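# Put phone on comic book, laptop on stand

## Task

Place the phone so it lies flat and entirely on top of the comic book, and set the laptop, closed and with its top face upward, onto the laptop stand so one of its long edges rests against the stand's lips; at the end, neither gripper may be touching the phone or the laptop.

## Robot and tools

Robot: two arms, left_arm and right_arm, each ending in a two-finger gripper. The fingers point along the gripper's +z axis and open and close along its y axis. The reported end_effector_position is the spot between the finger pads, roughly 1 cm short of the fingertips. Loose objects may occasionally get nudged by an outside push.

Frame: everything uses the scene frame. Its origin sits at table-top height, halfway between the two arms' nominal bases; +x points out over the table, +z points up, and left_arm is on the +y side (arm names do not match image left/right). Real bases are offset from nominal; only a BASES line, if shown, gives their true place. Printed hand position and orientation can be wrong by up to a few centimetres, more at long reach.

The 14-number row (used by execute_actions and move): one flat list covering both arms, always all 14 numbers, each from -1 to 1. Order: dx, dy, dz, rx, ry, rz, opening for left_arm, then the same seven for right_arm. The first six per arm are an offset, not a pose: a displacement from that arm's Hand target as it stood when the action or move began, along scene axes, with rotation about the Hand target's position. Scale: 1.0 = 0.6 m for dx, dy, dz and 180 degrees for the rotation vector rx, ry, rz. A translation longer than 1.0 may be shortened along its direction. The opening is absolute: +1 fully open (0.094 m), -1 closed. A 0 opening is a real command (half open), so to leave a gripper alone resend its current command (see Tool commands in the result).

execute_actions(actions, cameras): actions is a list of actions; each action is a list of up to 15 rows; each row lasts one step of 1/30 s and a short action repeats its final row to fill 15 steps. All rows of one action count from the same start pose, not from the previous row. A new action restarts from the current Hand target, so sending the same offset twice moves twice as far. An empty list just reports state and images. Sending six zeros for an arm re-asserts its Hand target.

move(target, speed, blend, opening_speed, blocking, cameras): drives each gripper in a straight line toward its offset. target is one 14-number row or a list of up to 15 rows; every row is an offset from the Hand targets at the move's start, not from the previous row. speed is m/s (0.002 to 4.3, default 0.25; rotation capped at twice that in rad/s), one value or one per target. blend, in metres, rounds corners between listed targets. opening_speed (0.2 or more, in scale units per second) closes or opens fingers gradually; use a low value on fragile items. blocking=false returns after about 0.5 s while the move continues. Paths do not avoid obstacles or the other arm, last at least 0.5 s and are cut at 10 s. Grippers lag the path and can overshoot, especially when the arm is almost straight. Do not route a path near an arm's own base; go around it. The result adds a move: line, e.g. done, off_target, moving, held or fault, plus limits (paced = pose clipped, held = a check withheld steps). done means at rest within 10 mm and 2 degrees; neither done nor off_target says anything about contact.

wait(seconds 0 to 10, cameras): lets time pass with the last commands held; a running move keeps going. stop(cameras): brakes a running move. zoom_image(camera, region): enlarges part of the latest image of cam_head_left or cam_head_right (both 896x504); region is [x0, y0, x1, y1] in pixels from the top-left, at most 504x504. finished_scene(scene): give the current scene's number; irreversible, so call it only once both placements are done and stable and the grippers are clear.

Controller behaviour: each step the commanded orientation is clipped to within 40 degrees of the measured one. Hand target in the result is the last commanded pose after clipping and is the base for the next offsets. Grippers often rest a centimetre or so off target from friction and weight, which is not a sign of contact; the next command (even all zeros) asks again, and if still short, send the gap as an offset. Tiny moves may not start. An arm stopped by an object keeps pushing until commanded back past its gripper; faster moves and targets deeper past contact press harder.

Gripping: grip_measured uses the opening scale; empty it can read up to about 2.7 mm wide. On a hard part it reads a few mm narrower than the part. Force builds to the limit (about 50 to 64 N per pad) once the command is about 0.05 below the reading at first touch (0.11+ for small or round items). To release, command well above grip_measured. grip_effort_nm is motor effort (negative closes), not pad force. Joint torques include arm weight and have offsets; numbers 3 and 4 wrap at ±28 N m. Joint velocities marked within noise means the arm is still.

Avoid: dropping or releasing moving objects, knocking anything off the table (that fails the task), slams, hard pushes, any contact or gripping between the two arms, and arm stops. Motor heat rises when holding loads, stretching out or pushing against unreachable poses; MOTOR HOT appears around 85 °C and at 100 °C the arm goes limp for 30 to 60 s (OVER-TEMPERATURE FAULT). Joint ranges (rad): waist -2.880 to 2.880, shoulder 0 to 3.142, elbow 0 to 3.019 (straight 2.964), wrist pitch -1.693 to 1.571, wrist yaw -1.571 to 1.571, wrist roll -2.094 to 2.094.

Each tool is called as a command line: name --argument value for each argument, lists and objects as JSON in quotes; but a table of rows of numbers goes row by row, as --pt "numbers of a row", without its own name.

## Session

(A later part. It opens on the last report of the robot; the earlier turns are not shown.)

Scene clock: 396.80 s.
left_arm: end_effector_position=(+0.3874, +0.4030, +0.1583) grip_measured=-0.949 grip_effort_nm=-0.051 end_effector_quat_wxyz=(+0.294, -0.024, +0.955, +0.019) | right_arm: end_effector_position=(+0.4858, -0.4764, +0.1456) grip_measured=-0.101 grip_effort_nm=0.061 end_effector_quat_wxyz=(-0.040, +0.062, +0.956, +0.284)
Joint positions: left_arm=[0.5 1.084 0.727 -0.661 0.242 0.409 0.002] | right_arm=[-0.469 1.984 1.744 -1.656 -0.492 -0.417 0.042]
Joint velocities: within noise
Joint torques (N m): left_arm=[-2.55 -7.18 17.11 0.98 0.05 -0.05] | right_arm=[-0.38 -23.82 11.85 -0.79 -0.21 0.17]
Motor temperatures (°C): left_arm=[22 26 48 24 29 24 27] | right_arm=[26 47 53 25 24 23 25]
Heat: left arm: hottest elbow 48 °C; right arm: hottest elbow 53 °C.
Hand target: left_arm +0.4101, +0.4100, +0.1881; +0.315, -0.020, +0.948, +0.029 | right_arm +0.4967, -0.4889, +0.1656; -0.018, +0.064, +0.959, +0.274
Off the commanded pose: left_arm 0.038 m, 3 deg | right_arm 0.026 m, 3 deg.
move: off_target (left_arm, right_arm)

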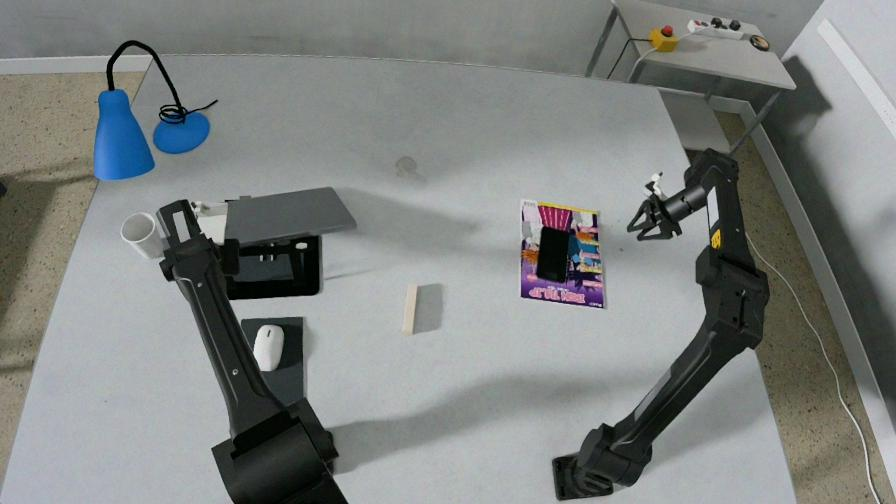

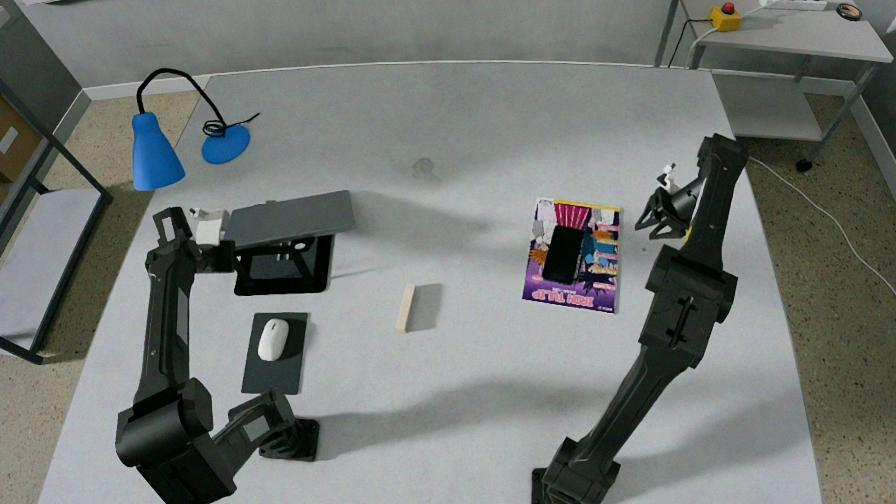

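move --target '[-0.02,0.0,-0.075,0,0,0,-0.95,0,0,0,0,0,0,-0.1]' --speed 0.1

zoom_image --camera "cam_head_right" --region '[150, 130, 390, 330]'

zoom_image --camera "cam_head_left" --region '[130, 130, 370, 330]'

Scene clock: 401.57 s.
left_arm: end_effector_position=(+0.3993, +0.4096, +0.1586) grip_measured=-0.949 grip_effort_nm=-0.046 end_effector_quat_wxyz=(+0.321, -0.020, +0.946, +0.033) | right_arm: end_effector_position=(+0.4858, -0.4764, +0.1456) grip_measured=-0.101 grip_effort_nm=0.056 end_effector_quat_wxyz=(-0.040, +0.062, +0.956, +0.284)
Joint positions: left_arm=[0.5 1.095 0.711 -0.569 0.244 0.408 0.002] | right_arm=[-0.469 1.984 1.744 -1.656 -0.492 -0.417 0.042]
Joint velocities: within noise
Joint torques (N m): left_arm=[-1.85 -6.59 8.43 2.06 0.29 0.09] | right_arm=[-0.32 -23.88 11.84 -0.79 -0.21 0.18]
Motor temperatures (°C): left_arm=[22 26 47 24 29 24 27] | right_arm=[26 47 53 25 24 23 25]
Heat: left arm: hottest elbow 47 °C; right arm: hottest elbow 53 °C.
Hand target: left_arm +0.3981, +0.4101, +0.1431; +0.315, -0.020, +0.948, +0.029 | right_arm +0.4967, -0.4889, +0.1656; -0.018, +0.064, +0.959, +0.274
Off the commanded pose: left_arm 0.016 m, 1 deg | right_arm 0.026 m, 3 deg.
move: off_target (left_arm, right_arm)

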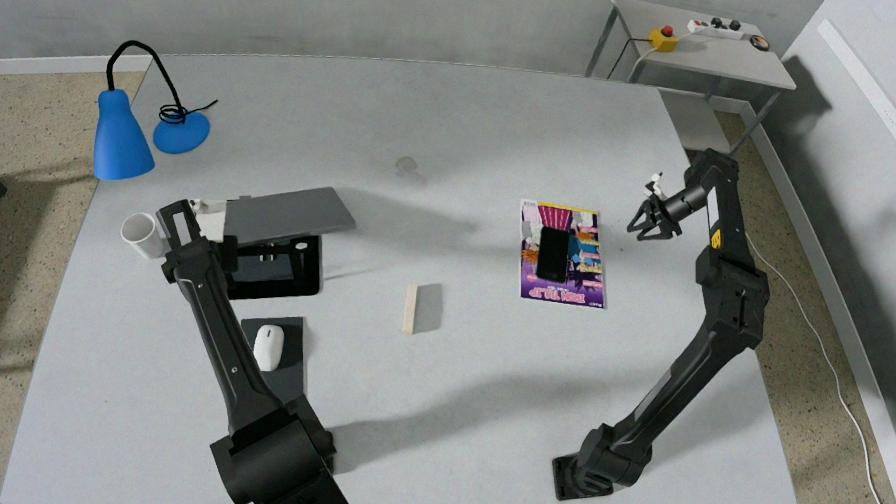

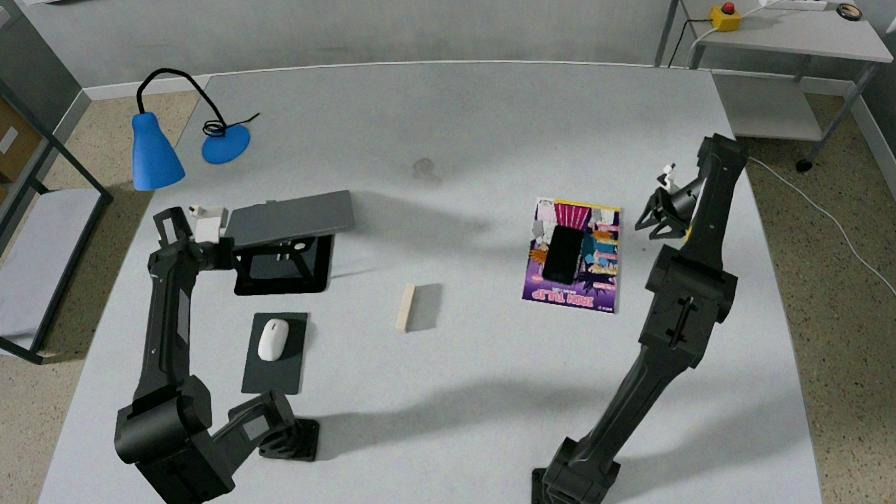

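Scaled by 2.100.

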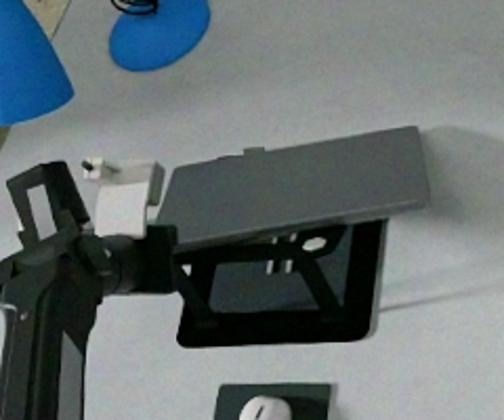

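Scaled by 2.100.

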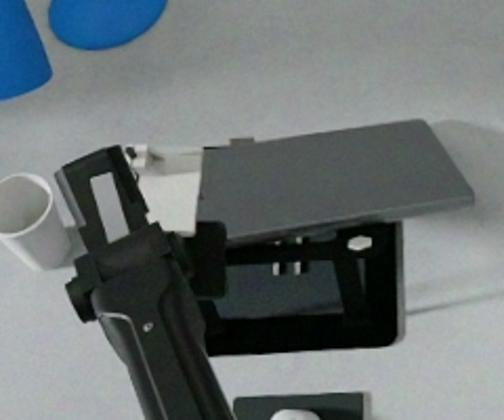

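move --pt "-0.1 0 0 0 0 0 -0.95 0 0 0 0 0 0 -0.1" --pt "-0.1 0 -0.045 0 0 0 -0.95 0 0 0 0 0 0 -0.1" --pt "-0.06 0 0.045 0 0 0 -0.95 0 0 0 0 0 0 -0.1" --speed 0.1 --cameras '[]'

move --target '[0.04,0.0,0.0,0,0,0,-0.95,0,0,0,0,0,0,-0.1]' --speed 0.06

zoom_image --camera "cam_head_right" --region '[150, 130, 390, 330]'

zoom_image --camera "cam_head_left" --region '[130, 130, 370, 330]'

Scene clock: 417.60 s.
left_arm: end_effector_position=(+0.3415, +0.4016, +0.1377) grip_measured=-0.949 grip_effort_nm=-0.046 end_effector_quat_wxyz=(+0.291, -0.026, +0.956, +0.015) | right_arm: end_effector_position=(+0.4858, -0.4764, +0.1456) grip_measured=-0.101 grip_effort_nm=0.056 end_effector_quat_wxyz=(-0.040, +0.062, +0.956, +0.284)
Joint positions: left_arm=[0.586 0.989 0.614 -0.672 0.29 0.482 0.002] | right_arm=[-0.469 1.984 1.744 -1.656 -0.492 -0.417 0.042]
Joint velocities: within noise
Joint torques (N m): left_arm=[-2.78 -6.24 16.61 0.84 0.09 -0.07] | right_arm=[-0.26 -23.77 11.85 -0.79 -0.2 0.18]
Motor temperatures (°C): left_arm=[22 26 46 24 29 24 27] | right_arm=[26 47 53 25 24 23 25]
Heat: left arm: hottest elbow 46 °C; right arm: hottest elbow 53 °C.
Hand target: left_arm +0.3621, +0.4100, +0.1700; +0.315, -0.020, +0.948, +0.029 | right_arm +0.4967, -0.4889, +0.1656; -0.018, +0.064, +0.959, +0.274
Off the commanded pose: left_arm 0.039 m, 3 deg | right_arm 0.026 m, 3 deg.
move: off_target (left_arm, right_arm)
No camera images: "cameras" was empty.

Scene clock: 418.63 s.
left_arm: end_effector_position=(+0.3574, +0.3982, +0.1377) grip_measured=-0.949 grip_effort_nm=-0.051 end_effector_quat_wxyz=(+0.284, -0.027, +0.958, +0.012) | right_arm: end_effector_position=(+0.4858, -0.4764, +0.1456) grip_measured=-0.101 grip_effort_nm=0.061 end_effector_quat_wxyz=(-0.040, +0.062, +0.956, +0.284)
Joint positions: left_arm=[0.541 1.034 0.647 -0.665 0.264 0.443 0.002] | right_arm=[-0.469 1.984 1.744 -1.656 -0.492 -0.417 0.042]
Joint velocities: within noise
Joint torques (N m): left_arm=[-2.49 -6.53 17.09 1.66 0.05 -0.14] | right_arm=[-0.44 -23.82 11.88 -0.77 -0.21 0.17]
Motor temperatures (°C): left_arm=[22 26 46 24 29 24 27] | right_arm=[26 47 53 25 24 23 25]
Heat: left arm: hottest elbow 46 °C; right arm: hottest elbow 53 °C.
Hand target: left_arm +0.3860, +0.4101, +0.1700; +0.315, -0.020, +0.948, +0.029 | right_arm +0.4967, -0.4889, +0.1656; -0.018, +0.064, +0.959, +0.274
Off the commanded pose: left_arm 0.045 m, 4 deg | right_arm 0.026 m, 3 deg.
move: off_target (left_arm, right_arm)

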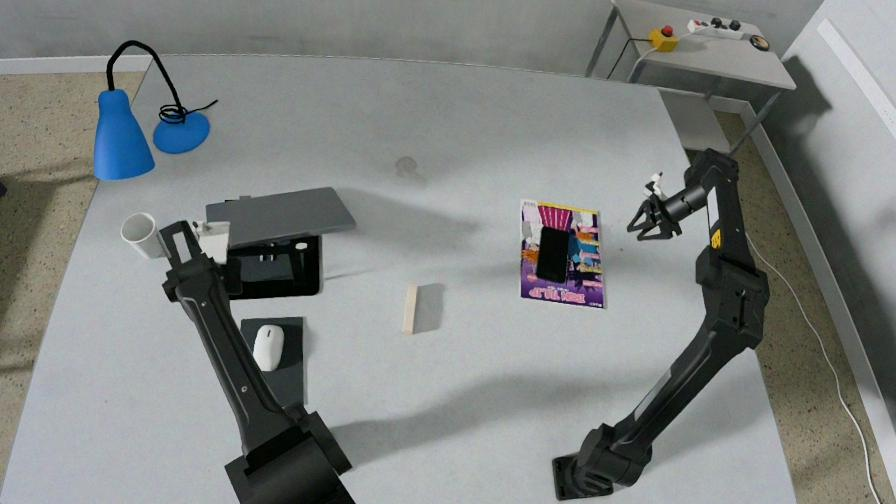

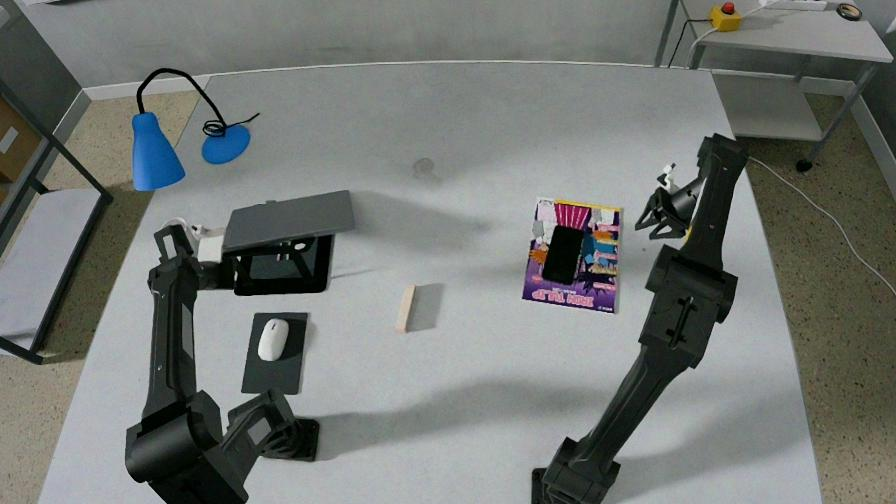

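Scaled by 2.100.

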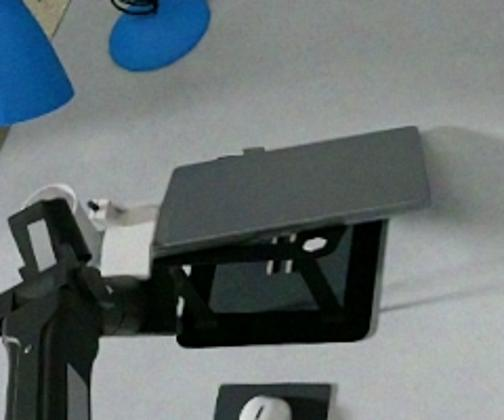

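Scaled by 2.100.

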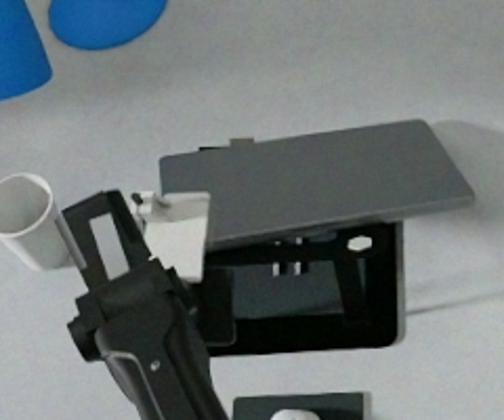

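move --target '[0.06,0.0,0.0,0,0,0,-0.95,0,0,0,0,0,0,-0.1]' --speed 0.06

zoom_image --camera "cam_head_right" --region '[150, 130, 390, 330]'

zoom_image --camera "cam_head_left" --region '[130, 130, 370, 330]'

Scene clock: 422.67 s.
left_arm: end_effector_position=(+0.3830, +0.3979, +0.1308) grip_measured=-0.949 grip_effort_nm=-0.051 end_effector_quat_wxyz=(+0.271, -0.031, +0.962, +0.010) | right_arm: end_effector_position=(+0.4858, -0.4764, +0.1456) grip_measured=-0.101 grip_effort_nm=0.061 end_effector_quat_wxyz=(-0.040, +0.062, +0.956, +0.284)
Joint positions: left_arm=[0.489 1.123 0.693 -0.637 0.229 0.393 0.002] | right_arm=[-0.469 1.984 1.744 -1.656 -0.492 -0.417 0.042]
Joint velocities: within noise
Joint torques (N m): left_arm=[-2.73 -6.89 18.09 2.14 0.14 -0.04] | right_arm=[-0.32 -23.82 11.85 -0.8 -0.21 0.18]
Motor temperatures (°C): left_arm=[22 26 47 24 29 24 27] | right_arm=[26 47 53 25 24 23 25]
Heat: left arm: hottest elbow 47 °C; right arm: hottest elbow 53 °C.
Hand target: left_arm +0.4221, +0.4101, +0.1701; +0.315, -0.020, +0.948, +0.029 | right_arm +0.4967, -0.4889, +0.1656; -0.018, +0.064, +0.959, +0.274
Off the commanded pose: left_arm 0.057 m, 6 deg | right_arm 0.026 m, 3 deg.
move: off_target (left_arm, right_arm)

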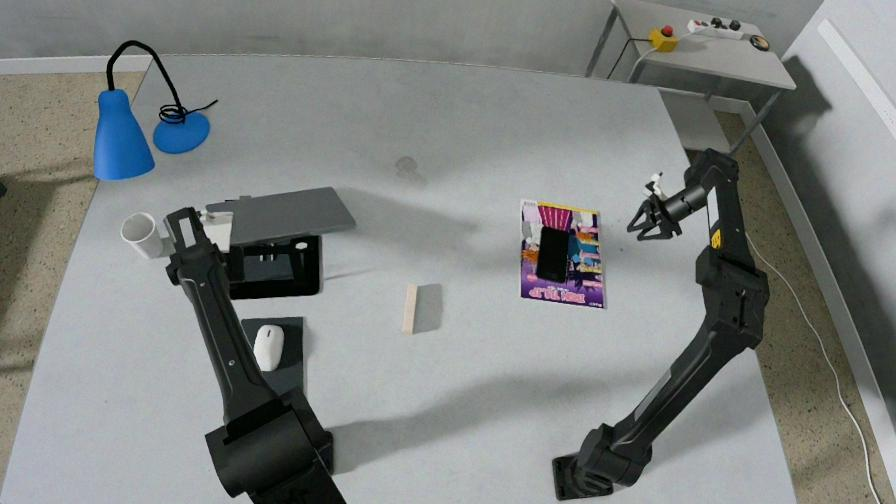

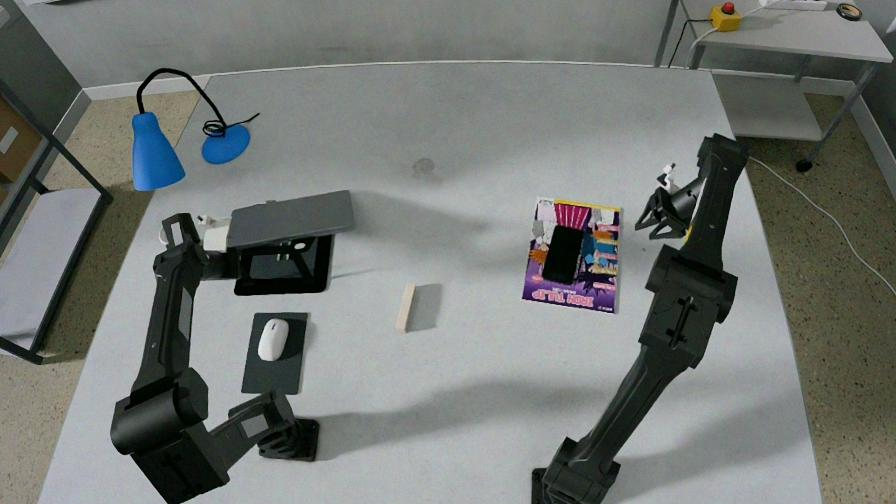

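Scaled by 2.100.

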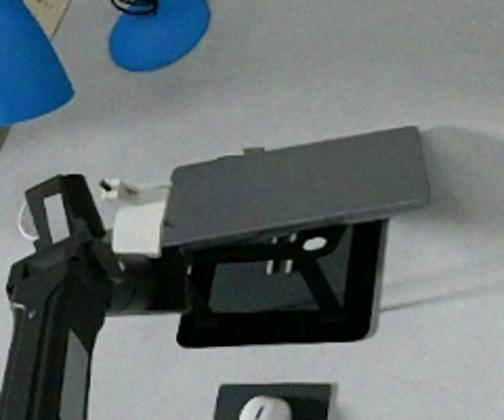

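Scaled by 2.100.

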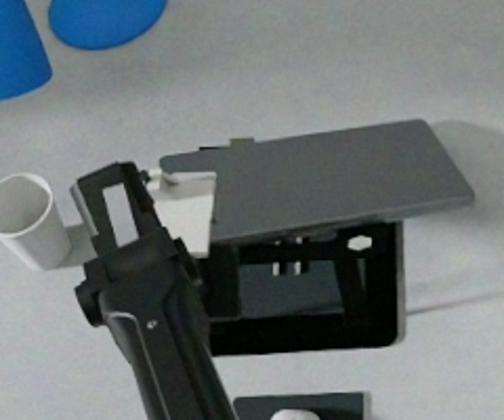

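move --target '[0.06,0.0,0.015,0,0,0,-0.95,0,0,0,0,0,0,-0.1]' --speed 0.06

zoom_image --camera "cam_head_right" --region '[150, 130, 390, 330]'

zoom_image --camera "cam_head_left" --region '[130, 130, 370, 330]'

Scene clock: 427.13 s.
left_arm: end_effector_position=(+0.4065, +0.4013, +0.1308) grip_measured=-0.949 grip_effort_nm=-0.051 end_effector_quat_wxyz=(+0.260, -0.038, +0.965, +0.012) | right_arm: end_effector_position=(+0.4858, -0.4764, +0.1456) grip_measured=-0.101 grip_effort_nm=0.056 end_effector_quat_wxyz=(-0.040, +0.062, +0.956, +0.284)
Joint positions: left_arm=[0.454 1.196 0.754 -0.637 0.195 0.355 0.002] | right_arm=[-0.469 1.984 1.744 -1.656 -0.492 -0.417 0.042]
Joint velocities: within noise
Joint torques (N m): left_arm=[-3.96 -8.64 20.1 2.17 0.45 -0.1] | right_arm=[-0.26 -23.77 11.85 -0.77 -0.21 0.17]
Motor temperatures (°C): left_arm=[22 26 47 24 29 24 27] | right_arm=[26 47 53 25 24 23 25]
Heat: left arm: hottest elbow 47 °C; right arm: hottest elbow 53 °C.
Hand target: left_arm +0.4581, +0.4100, +0.1791; +0.315, -0.020, +0.948, +0.029 | right_arm +0.4967, -0.4889, +0.1656; -0.018, +0.064, +0.959, +0.274
Off the commanded pose: left_arm 0.071 m, 7 deg | right_arm 0.026 m, 3 deg.
move: off_target (left_arm, right_arm)

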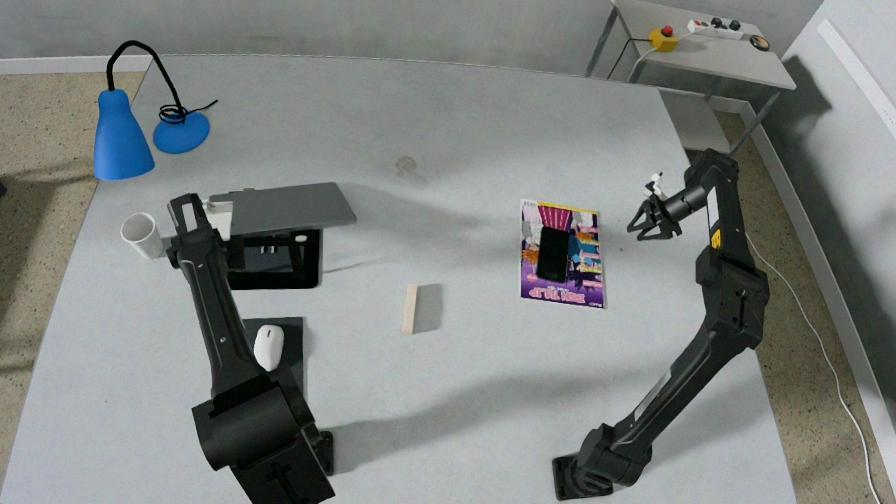

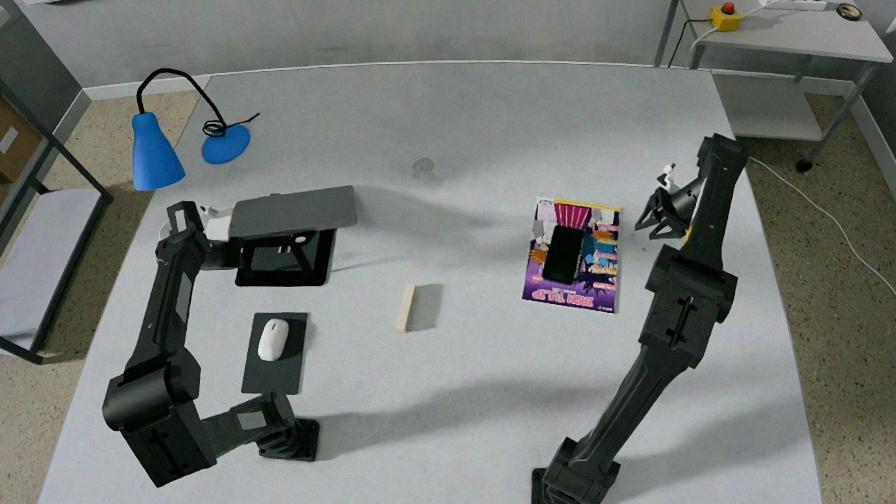

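Scaled by 2.100.

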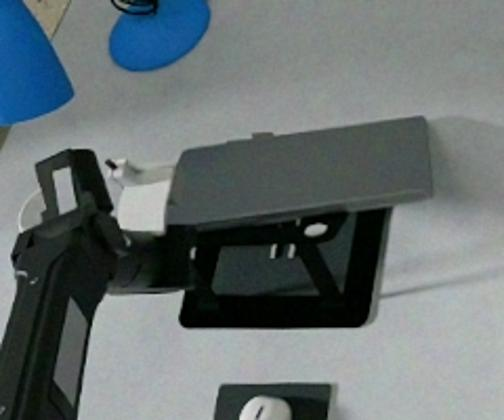

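Scaled by 2.100.

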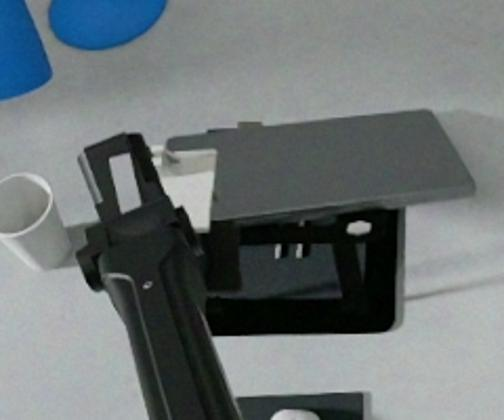

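move --target '[0.0,0.0,0.025,0,0,0,-0.95,0,0,0,0,0,0,-0.1]' --speed 0.06 --cameras '[]'

move --target '[0.04,0.0,0.01,0,0,0,-0.95,0,0,0,0,0,0,-0.1]' --speed 0.06

zoom_image --camera "cam_head_right" --region '[150, 130, 390, 330]'

zoom_image --camera "cam_head_left" --region '[130, 130, 370, 330]'

Scene clock: 434.17 s.
left_arm: end_effector_position=(+0.4060, +0.3996, +0.1346) grip_measured=-0.949 grip_effort_nm=-0.046 end_effector_quat_wxyz=(+0.252, -0.037, +0.967, +0.008) | right_arm: end_effector_position=(+0.4858, -0.4764, +0.1456) grip_measured=-0.101 grip_effort_nm=0.056 end_effector_quat_wxyz=(-0.040, +0.062, +0.956, +0.284)
Joint positions: left_arm=[0.45 1.196 0.771 -0.671 0.195 0.355 0.002] | right_arm=[-0.469 1.984 1.744 -1.656 -0.492 -0.417 0.042]
Joint velocities: within noise
Joint torques (N m): left_arm=[-3.14 -9.88 20.96 1.88 0.42 -0.13] | right_arm=[-0.38 -23.77 11.85 -0.76 -0.21 0.17]
Motor temperatures (°C): left_arm=[22 26 48 24 29 24 27] | right_arm=[26 47 53 25 24 23 25]
Heat: left arm: hottest elbow 48 °C; right arm: hottest elbow 53 °C.
Hand target: left_arm +0.4581, +0.4101, +0.1941; +0.315, -0.020, +0.948, +0.029 | right_arm +0.4967, -0.4889, +0.1656; -0.018, +0.064, +0.959, +0.274
Off the commanded pose: left_arm 0.080 m, 8 deg | right_arm 0.026 m, 3 deg.
move: off_target (left_arm, right_arm)
No camera images: "cameras" was empty.

Scene clock: 435.23 s.
left_arm: end_effector_position=(+0.4285, +0.4015, +0.1461) grip_measured=-0.949 grip_effort_nm=-0.051 end_effector_quat_wxyz=(+0.253, -0.037, +0.967, +0.011) | right_arm: end_effector_position=(+0.4858, -0.4764, +0.1456) grip_measured=-0.101 grip_effort_nm=0.056 end_effector_quat_wxyz=(-0.040, +0.062, +0.956, +0.284)
Joint positions: left_arm=[0.424 1.239 0.838 -0.687 0.179 0.332 0.002] | right_arm=[-0.469 1.984 1.744 -1.656 -0.492 -0.417 0.042]
Joint velocities: within noise
Joint torques (N m): left_arm=[-4.01 -9.64 20.62 2.18 0.43 -0.12] | right_arm=[-0.32 -23.82 11.88 -0.8 -0.2 0.17]
Motor temperatures (°C): left_arm=[22 26 48 24 29 24 27] | right_arm=[26 47 53 25 24 23 25]
Heat: left arm: hottest elbow 48 °C; right arm: hottest elbow 53 °C.
Hand target: left_arm +0.4821, +0.4101, +0.2001; +0.315, -0.020, +0.948, +0.029 | right_arm +0.4967, -0.4889, +0.1656; -0.018, +0.064, +0.959, +0.274
Off the commanded pose: left_arm 0.077 m, 8 deg | right_arm 0.026 m, 3 deg.
move: off_target (left_arm, right_arm)

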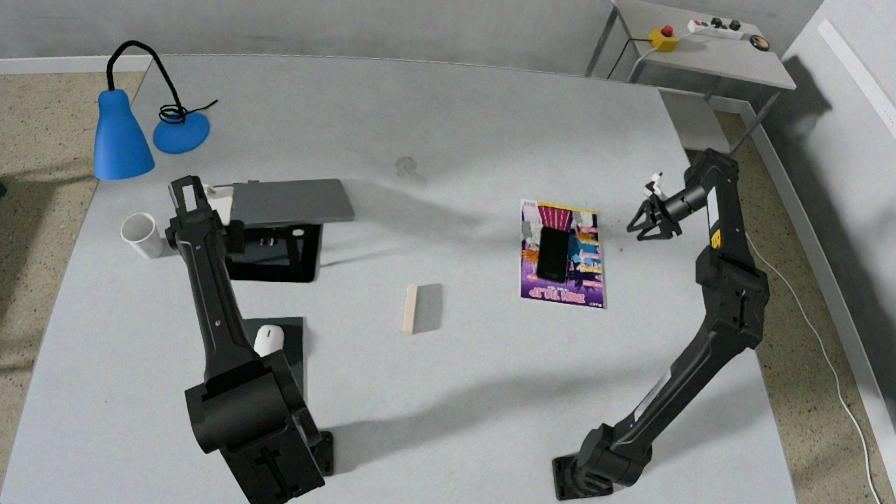

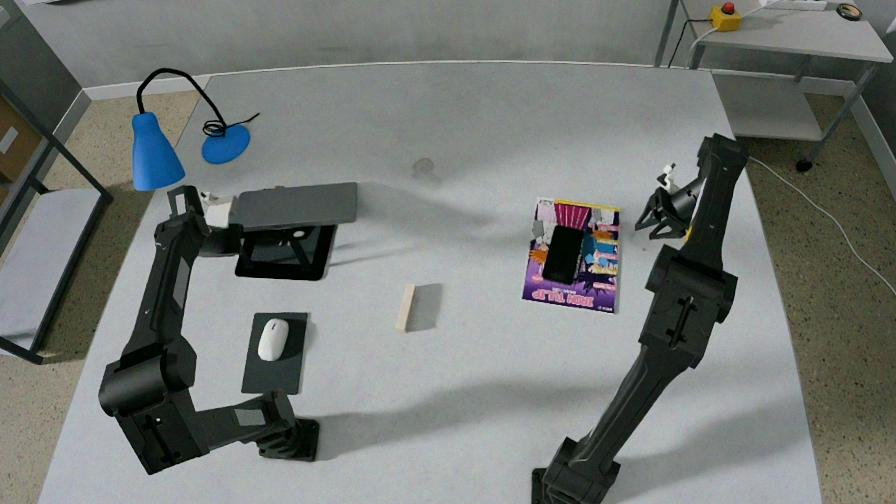

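Scaled by 2.100.

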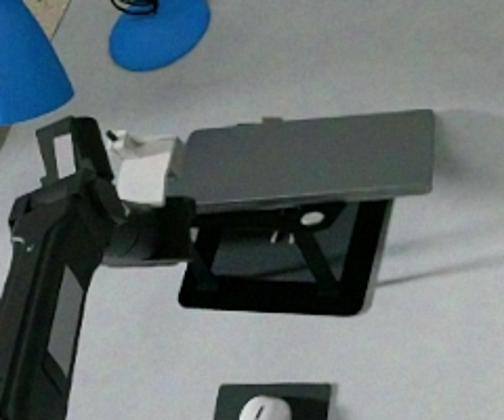

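Scaled by 2.100.

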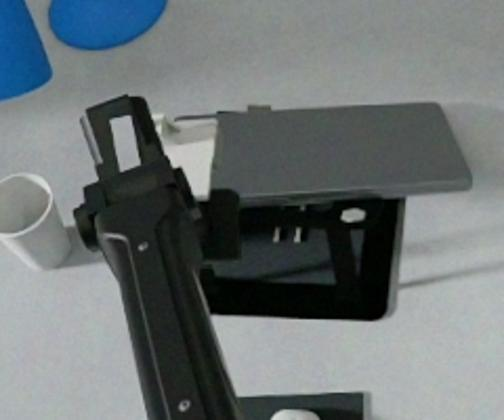

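move --pt "-0.04 0.0 -0.01 0 0 0 -0.95 0 0 0 0 0 0 -0.1" --pt "-0.04 0.0 0.025 0 0 0 -0.95 0 0 0 0 0 0 -0.1" --speed 0.06 --cameras '[]'

move --target '[0.05,0.0,0.0,0,0,0,-0.95,0,0,0,0,0,0,-0.1]' --speed 0.06

zoom_image --camera "cam_head_right" --region '[150, 130, 390, 330]'

zoom_image --camera "cam_head_left" --region '[130, 130, 370, 330]'

Scene clock: 452.27 s.
left_arm: end_effector_position=(+0.4384, +0.4030, +0.1792) grip_measured=-0.949 grip_effort_nm=-0.051 end_effector_quat_wxyz=(+0.285, -0.030, +0.958, +0.016) | right_arm: end_effector_position=(+0.4858, -0.4764, +0.1456) grip_measured=-0.101 grip_effort_nm=0.056 end_effector_quat_wxyz=(-0.040, +0.062, +0.956, +0.284)
Joint positions: left_arm=[0.424 1.201 0.876 -0.697 0.197 0.335 0.002] | right_arm=[-0.469 1.984 1.744 -1.656 -0.492 -0.417 0.042]
Joint velocities: within noise
Joint torques (N m): left_arm=[-1.96 -9.17 16.72 0.79 0.27 0.14] | right_arm=[-0.32 -23.82 11.85 -0.8 -0.2 0.18]
Motor temperatures (°C): left_arm=[22 26 51 24 29 24 27] | right_arm=[26 48 53 25 24 23 25]
Heat: left arm: hottest elbow 51 °C; right arm: hottest elbow 53 °C.
Hand target: left_arm +0.4581, +0.4101, +0.2152; +0.315, -0.020, +0.948, +0.029 | right_arm +0.4967, -0.4889, +0.1656; -0.018, +0.064, +0.959, +0.274
Off the commanded pose: left_arm 0.042 m, 4 deg | right_arm 0.026 m, 3 deg.
move: off_target (left_arm, right_arm)
No camera images: "cameras" was empty.

Scene clock: 453.27 s.
left_arm: end_effector_position=(+0.4595, +0.4038, +0.1810) grip_measured=-0.949 grip_effort_nm=-0.051 end_effector_quat_wxyz=(+0.282, -0.025, +0.959, +0.017) | right_arm: end_effector_position=(+0.4858, -0.4764, +0.1456) grip_measured=-0.101 grip_effort_nm=0.056 end_effector_quat_wxyz=(-0.040, +0.062, +0.956, +0.284)
Joint positions: left_arm=[0.401 1.256 0.928 -0.697 0.184 0.326 0.002] | right_arm=[-0.469 1.984 1.744 -1.656 -0.492 -0.417 0.042]
Joint velocities: within noise
Joint torques (N m): left_arm=[-2.26 -10.05 17.58 1.55 -0.01 -0.08] | right_arm=[-0.32 -23.77 11.86 -0.77 -0.21 0.17]
Motor temperatures (°C): left_arm=[22 26 51 24 29 24 27] | right_arm=[26 48 53 25 24 23 25]
Heat: left arm: hottest elbow 51 °C; right arm: hottest elbow 53 °C.
Hand target: left_arm +0.4881, +0.4101, +0.2151; +0.315, -0.020, +0.948, +0.029 | right_arm +0.4967, -0.4889, +0.1656; -0.018, +0.064, +0.959, +0.274
Off the commanded pose: left_arm 0.045 m, 4 deg | right_arm 0.026 m, 3 deg.
move: off_target (left_arm, right_arm)

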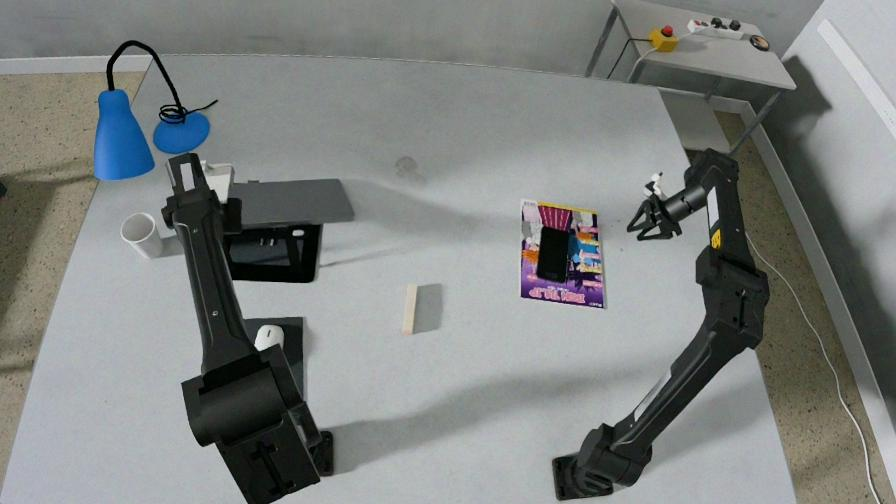

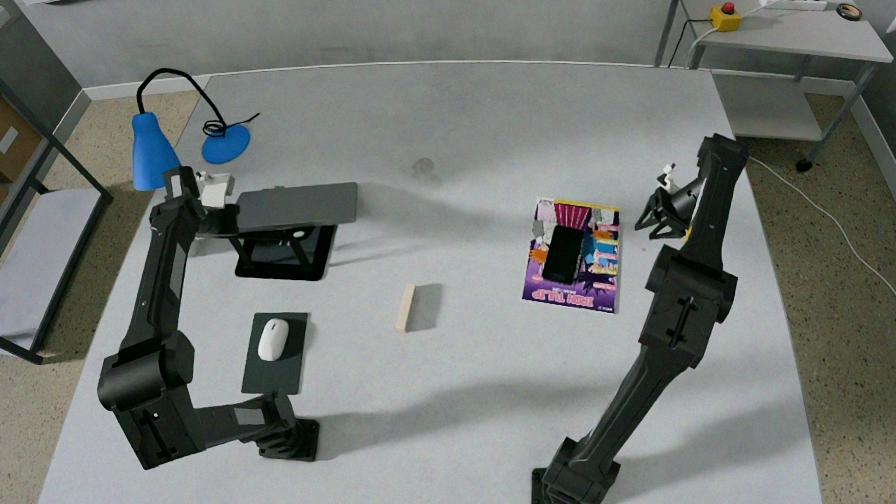

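Scaled by 2.100.

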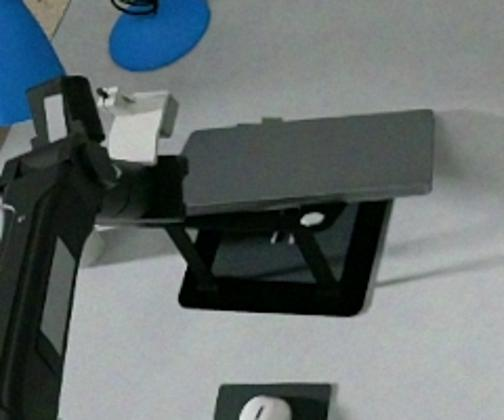

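Scaled by 2.100.

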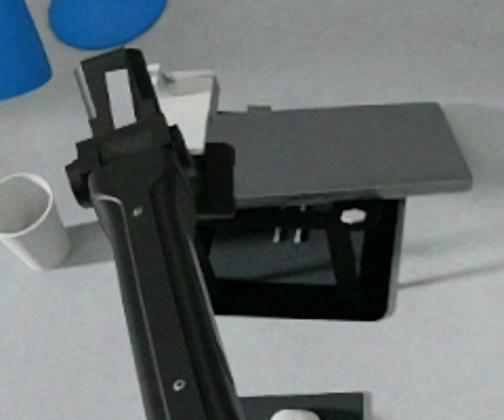

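move --pt "-0.12 0.0 -0.02 0 0 0 -0.95 0 0 0 0 0 0 -0.1" --pt "-0.12 0.0 -0.08 0 0 0 -0.95 0 0 0 0 0 0 -0.1" --pt "-0.08 0.0 -0.04 0 0 0 -0.95 0 0 0 0 0 0 -0.1" --speed 0.08 --cameras '[]'

move --target '[0.04,0.0,0.0,0,0,0,-0.95,0,0,0,0,0,0,-0.1]' --speed 0.06

zoom_image --camera "cam_head_right" --region '[150, 130, 390, 330]'

zoom_image --camera "cam_head_left" --region '[130, 130, 370, 330]'

Scene clock: 462.77 s.
left_arm: end_effector_position=(+0.4158, +0.4040, +0.1602) grip_measured=-0.949 grip_effort_nm=-0.046 end_effector_quat_wxyz=(+0.292, -0.025, +0.956, +0.019) | right_arm: end_effector_position=(+0.4858, -0.4764, +0.1456) grip_measured=-0.101 grip_effort_nm=0.056 end_effector_quat_wxyz=(-0.040, +0.062, +0.956, +0.284)
Joint positions: left_arm=[0.458 1.158 0.785 -0.64 0.217 0.373 0.002] | right_arm=[-0.469 1.984 1.744 -1.656 -0.492 -0.417 0.042]
Joint velocities: within noise
Joint torques (N m): left_arm=[-2.02 -8.29 17.24 0.84 0.04 -0.07] | right_arm=[-0.32 -23.77 11.88 -0.77 -0.2 0.18]
Motor temperatures (°C): left_arm=[22 26 51 24 29 24 27] | right_arm=[26 48 53 25 24 23 25]
Heat: left arm: hottest elbow 51 °C; right arm: hottest elbow 53 °C.
Hand target: left_arm +0.4401, +0.4100, +0.1910; +0.315, -0.020, +0.948, +0.029 | right_arm +0.4967, -0.4889, +0.1656; -0.018, +0.064, +0.959, +0.274
Off the commanded pose: left_arm 0.040 m, 3 deg | right_arm 0.026 m, 3 deg.
move: off_target (left_arm, right_arm)
No camera images: "cameras" was empty.

Scene clock: 463.73 s.
left_arm: end_effector_position=(+0.4358, +0.4030, +0.1596) grip_measured=-0.949 grip_effort_nm=-0.051 end_effector_quat_wxyz=(+0.285, -0.025, +0.958, +0.017) | right_arm: end_effector_position=(+0.4858, -0.4764, +0.1456) grip_measured=-0.101 grip_effort_nm=0.056 end_effector_quat_wxyz=(-0.040, +0.062, +0.956, +0.284)
Joint positions: left_arm=[0.428 1.215 0.832 -0.64 0.2 0.348 0.002] | right_arm=[-0.469 1.984 1.744 -1.656 -0.492 -0.417 0.042]
Joint velocities: within noise
Joint torques (N m): left_arm=[-2.37 -9.17 16.94 1.51 -0.04 -0.08] | right_arm=[-0.32 -23.82 11.84 -0.79 -0.21 0.17]
Motor temperatures (°C): left_arm=[22 26 51 24 29 24 27] | right_arm=[26 48 53 25 24 23 25]
Heat: left arm: hottest elbow 51 °C; right arm: hottest elbow 53 °C.
Hand target: left_arm +0.4641, +0.4101, +0.1911; +0.315, -0.020, +0.948, +0.029 | right_arm +0.4967, -0.4889, +0.1656; -0.018, +0.064, +0.959, +0.274
Off the commanded pose: left_arm 0.043 m, 4 deg | right_arm 0.026 m, 3 deg.
move: off_target (left_arm, right_arm)

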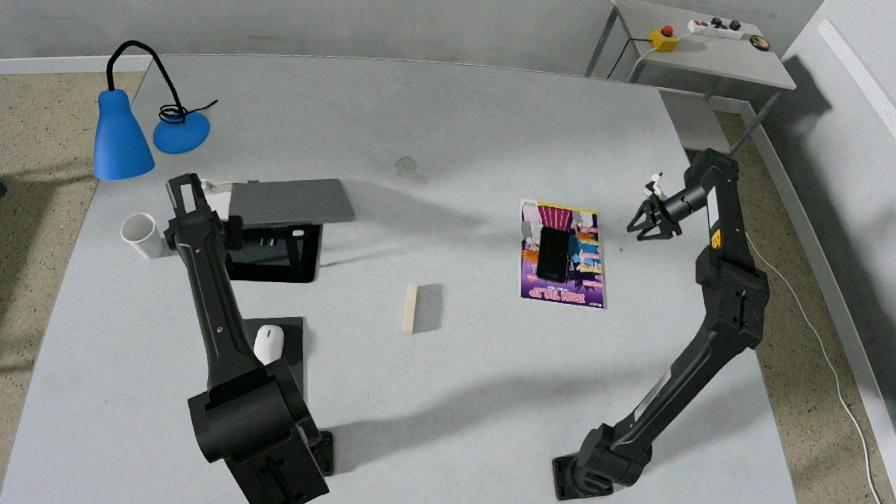

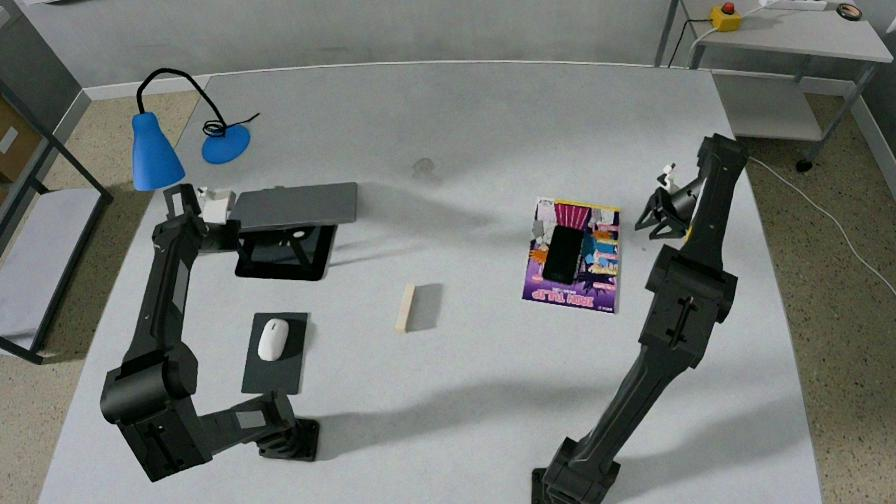

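Scaled by 2.100.

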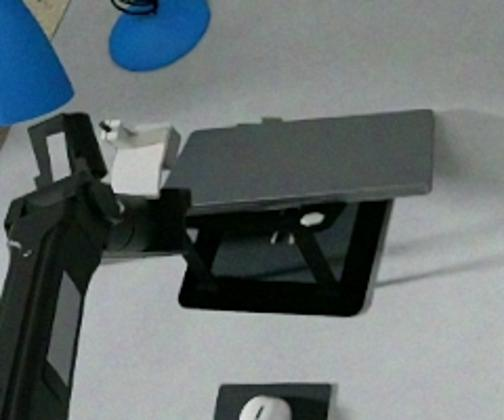

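Scaled by 2.100.

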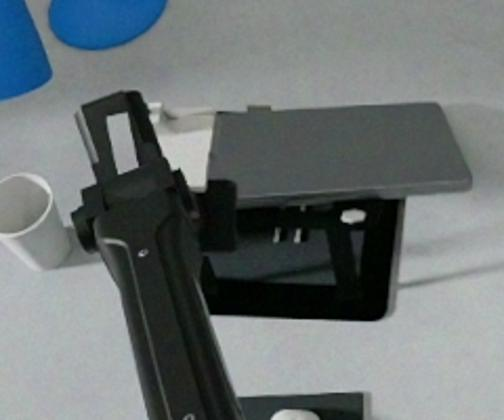

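move --target '[0.05,0.0,0.0,0,0,0,-0.95,0,0,0,0,0,0,-0.1]' --speed 0.06

zoom_image --camera "cam_head_right" --region '[150, 130, 390, 330]'

zoom_image --camera "cam_head_left" --region '[130, 130, 370, 330]'

Scene clock: 466.90 s.
left_arm: end_effector_position=(+0.4598, +0.4029, +0.1643) grip_measured=-0.949 grip_effort_nm=-0.051 end_effector_quat_wxyz=(+0.285, -0.026, +0.958, +0.018) | right_arm: end_effector_position=(+0.4858, -0.4764, +0.1456) grip_measured=-0.101 grip_effort_nm=0.056 end_effector_quat_wxyz=(-0.040, +0.062, +0.956, +0.284)
Joint positions: left_arm=[0.397 1.27 0.891 -0.64 0.182 0.32 0.002] | right_arm=[-0.469 1.984 1.744 -1.656 -0.492 -0.417 0.042]
Joint velocities: within noise
Joint torques (N m): left_arm=[-2.55 -8.7 17.46 1.98 -0.02 -0.09] | right_arm=[-0.32 -23.77 11.88 -0.77 -0.21 0.18]
Motor temperatures (°C): left_arm=[22 26 51 24 29 24 27] | right_arm=[26 48 53 25 24 23 25]
Heat: left arm: hottest elbow 51 °C; right arm: hottest elbow 53 °C.
Hand target: left_arm +0.4941, +0.4100, +0.1911; +0.315, -0.020, +0.948, +0.029 | right_arm +0.4967, -0.4889, +0.1656; -0.018, +0.064, +0.959, +0.274
Off the commanded pose: left_arm 0.044 m, 4 deg | right_arm 0.026 m, 3 deg.
move: off_target (left_arm, right_arm)

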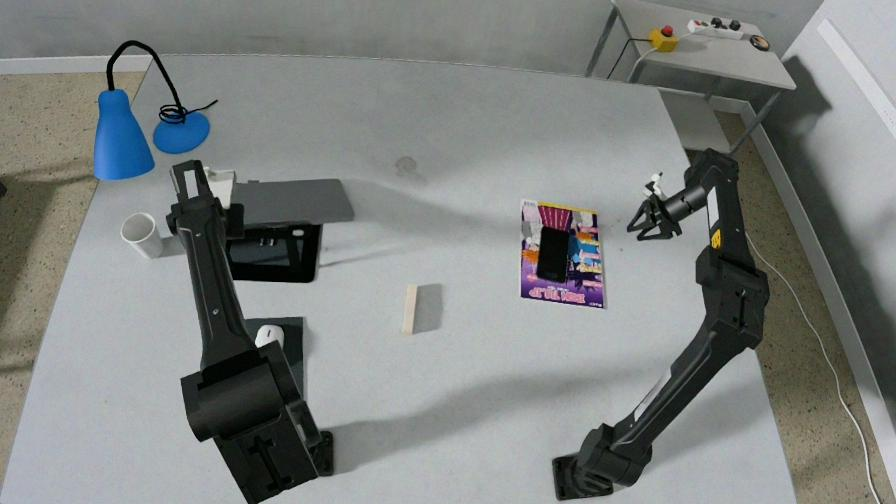

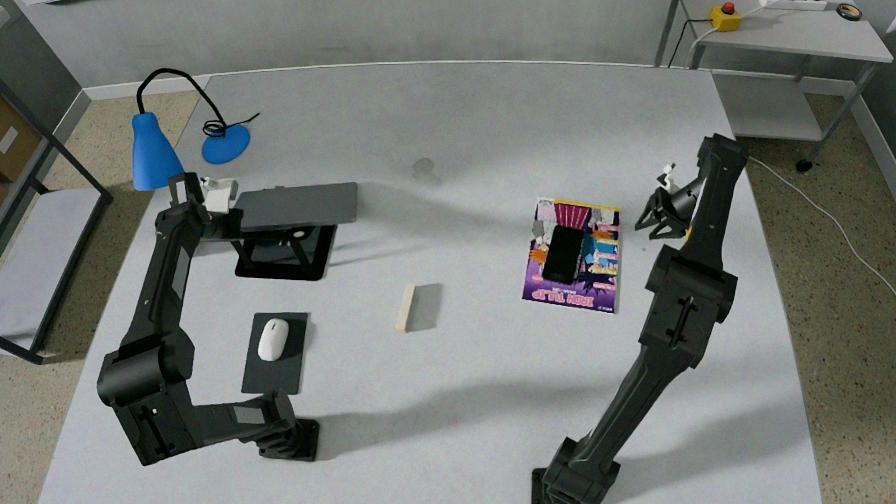

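Scaled by 2.100.

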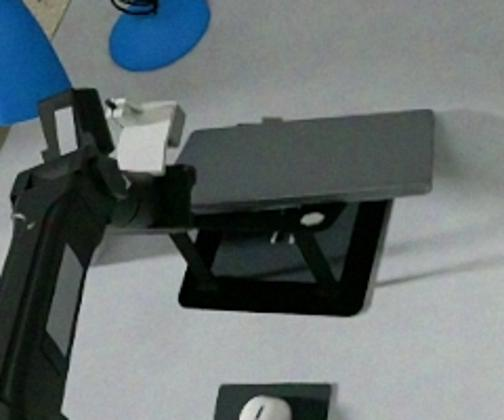

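Scaled by 2.100.

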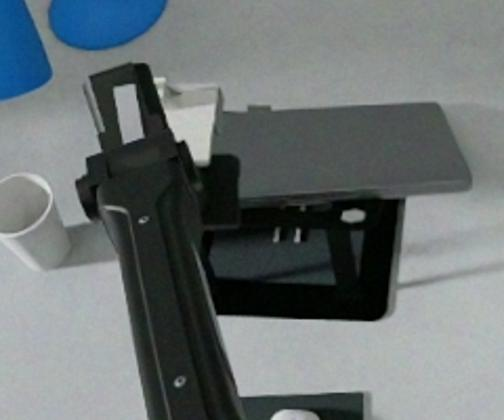

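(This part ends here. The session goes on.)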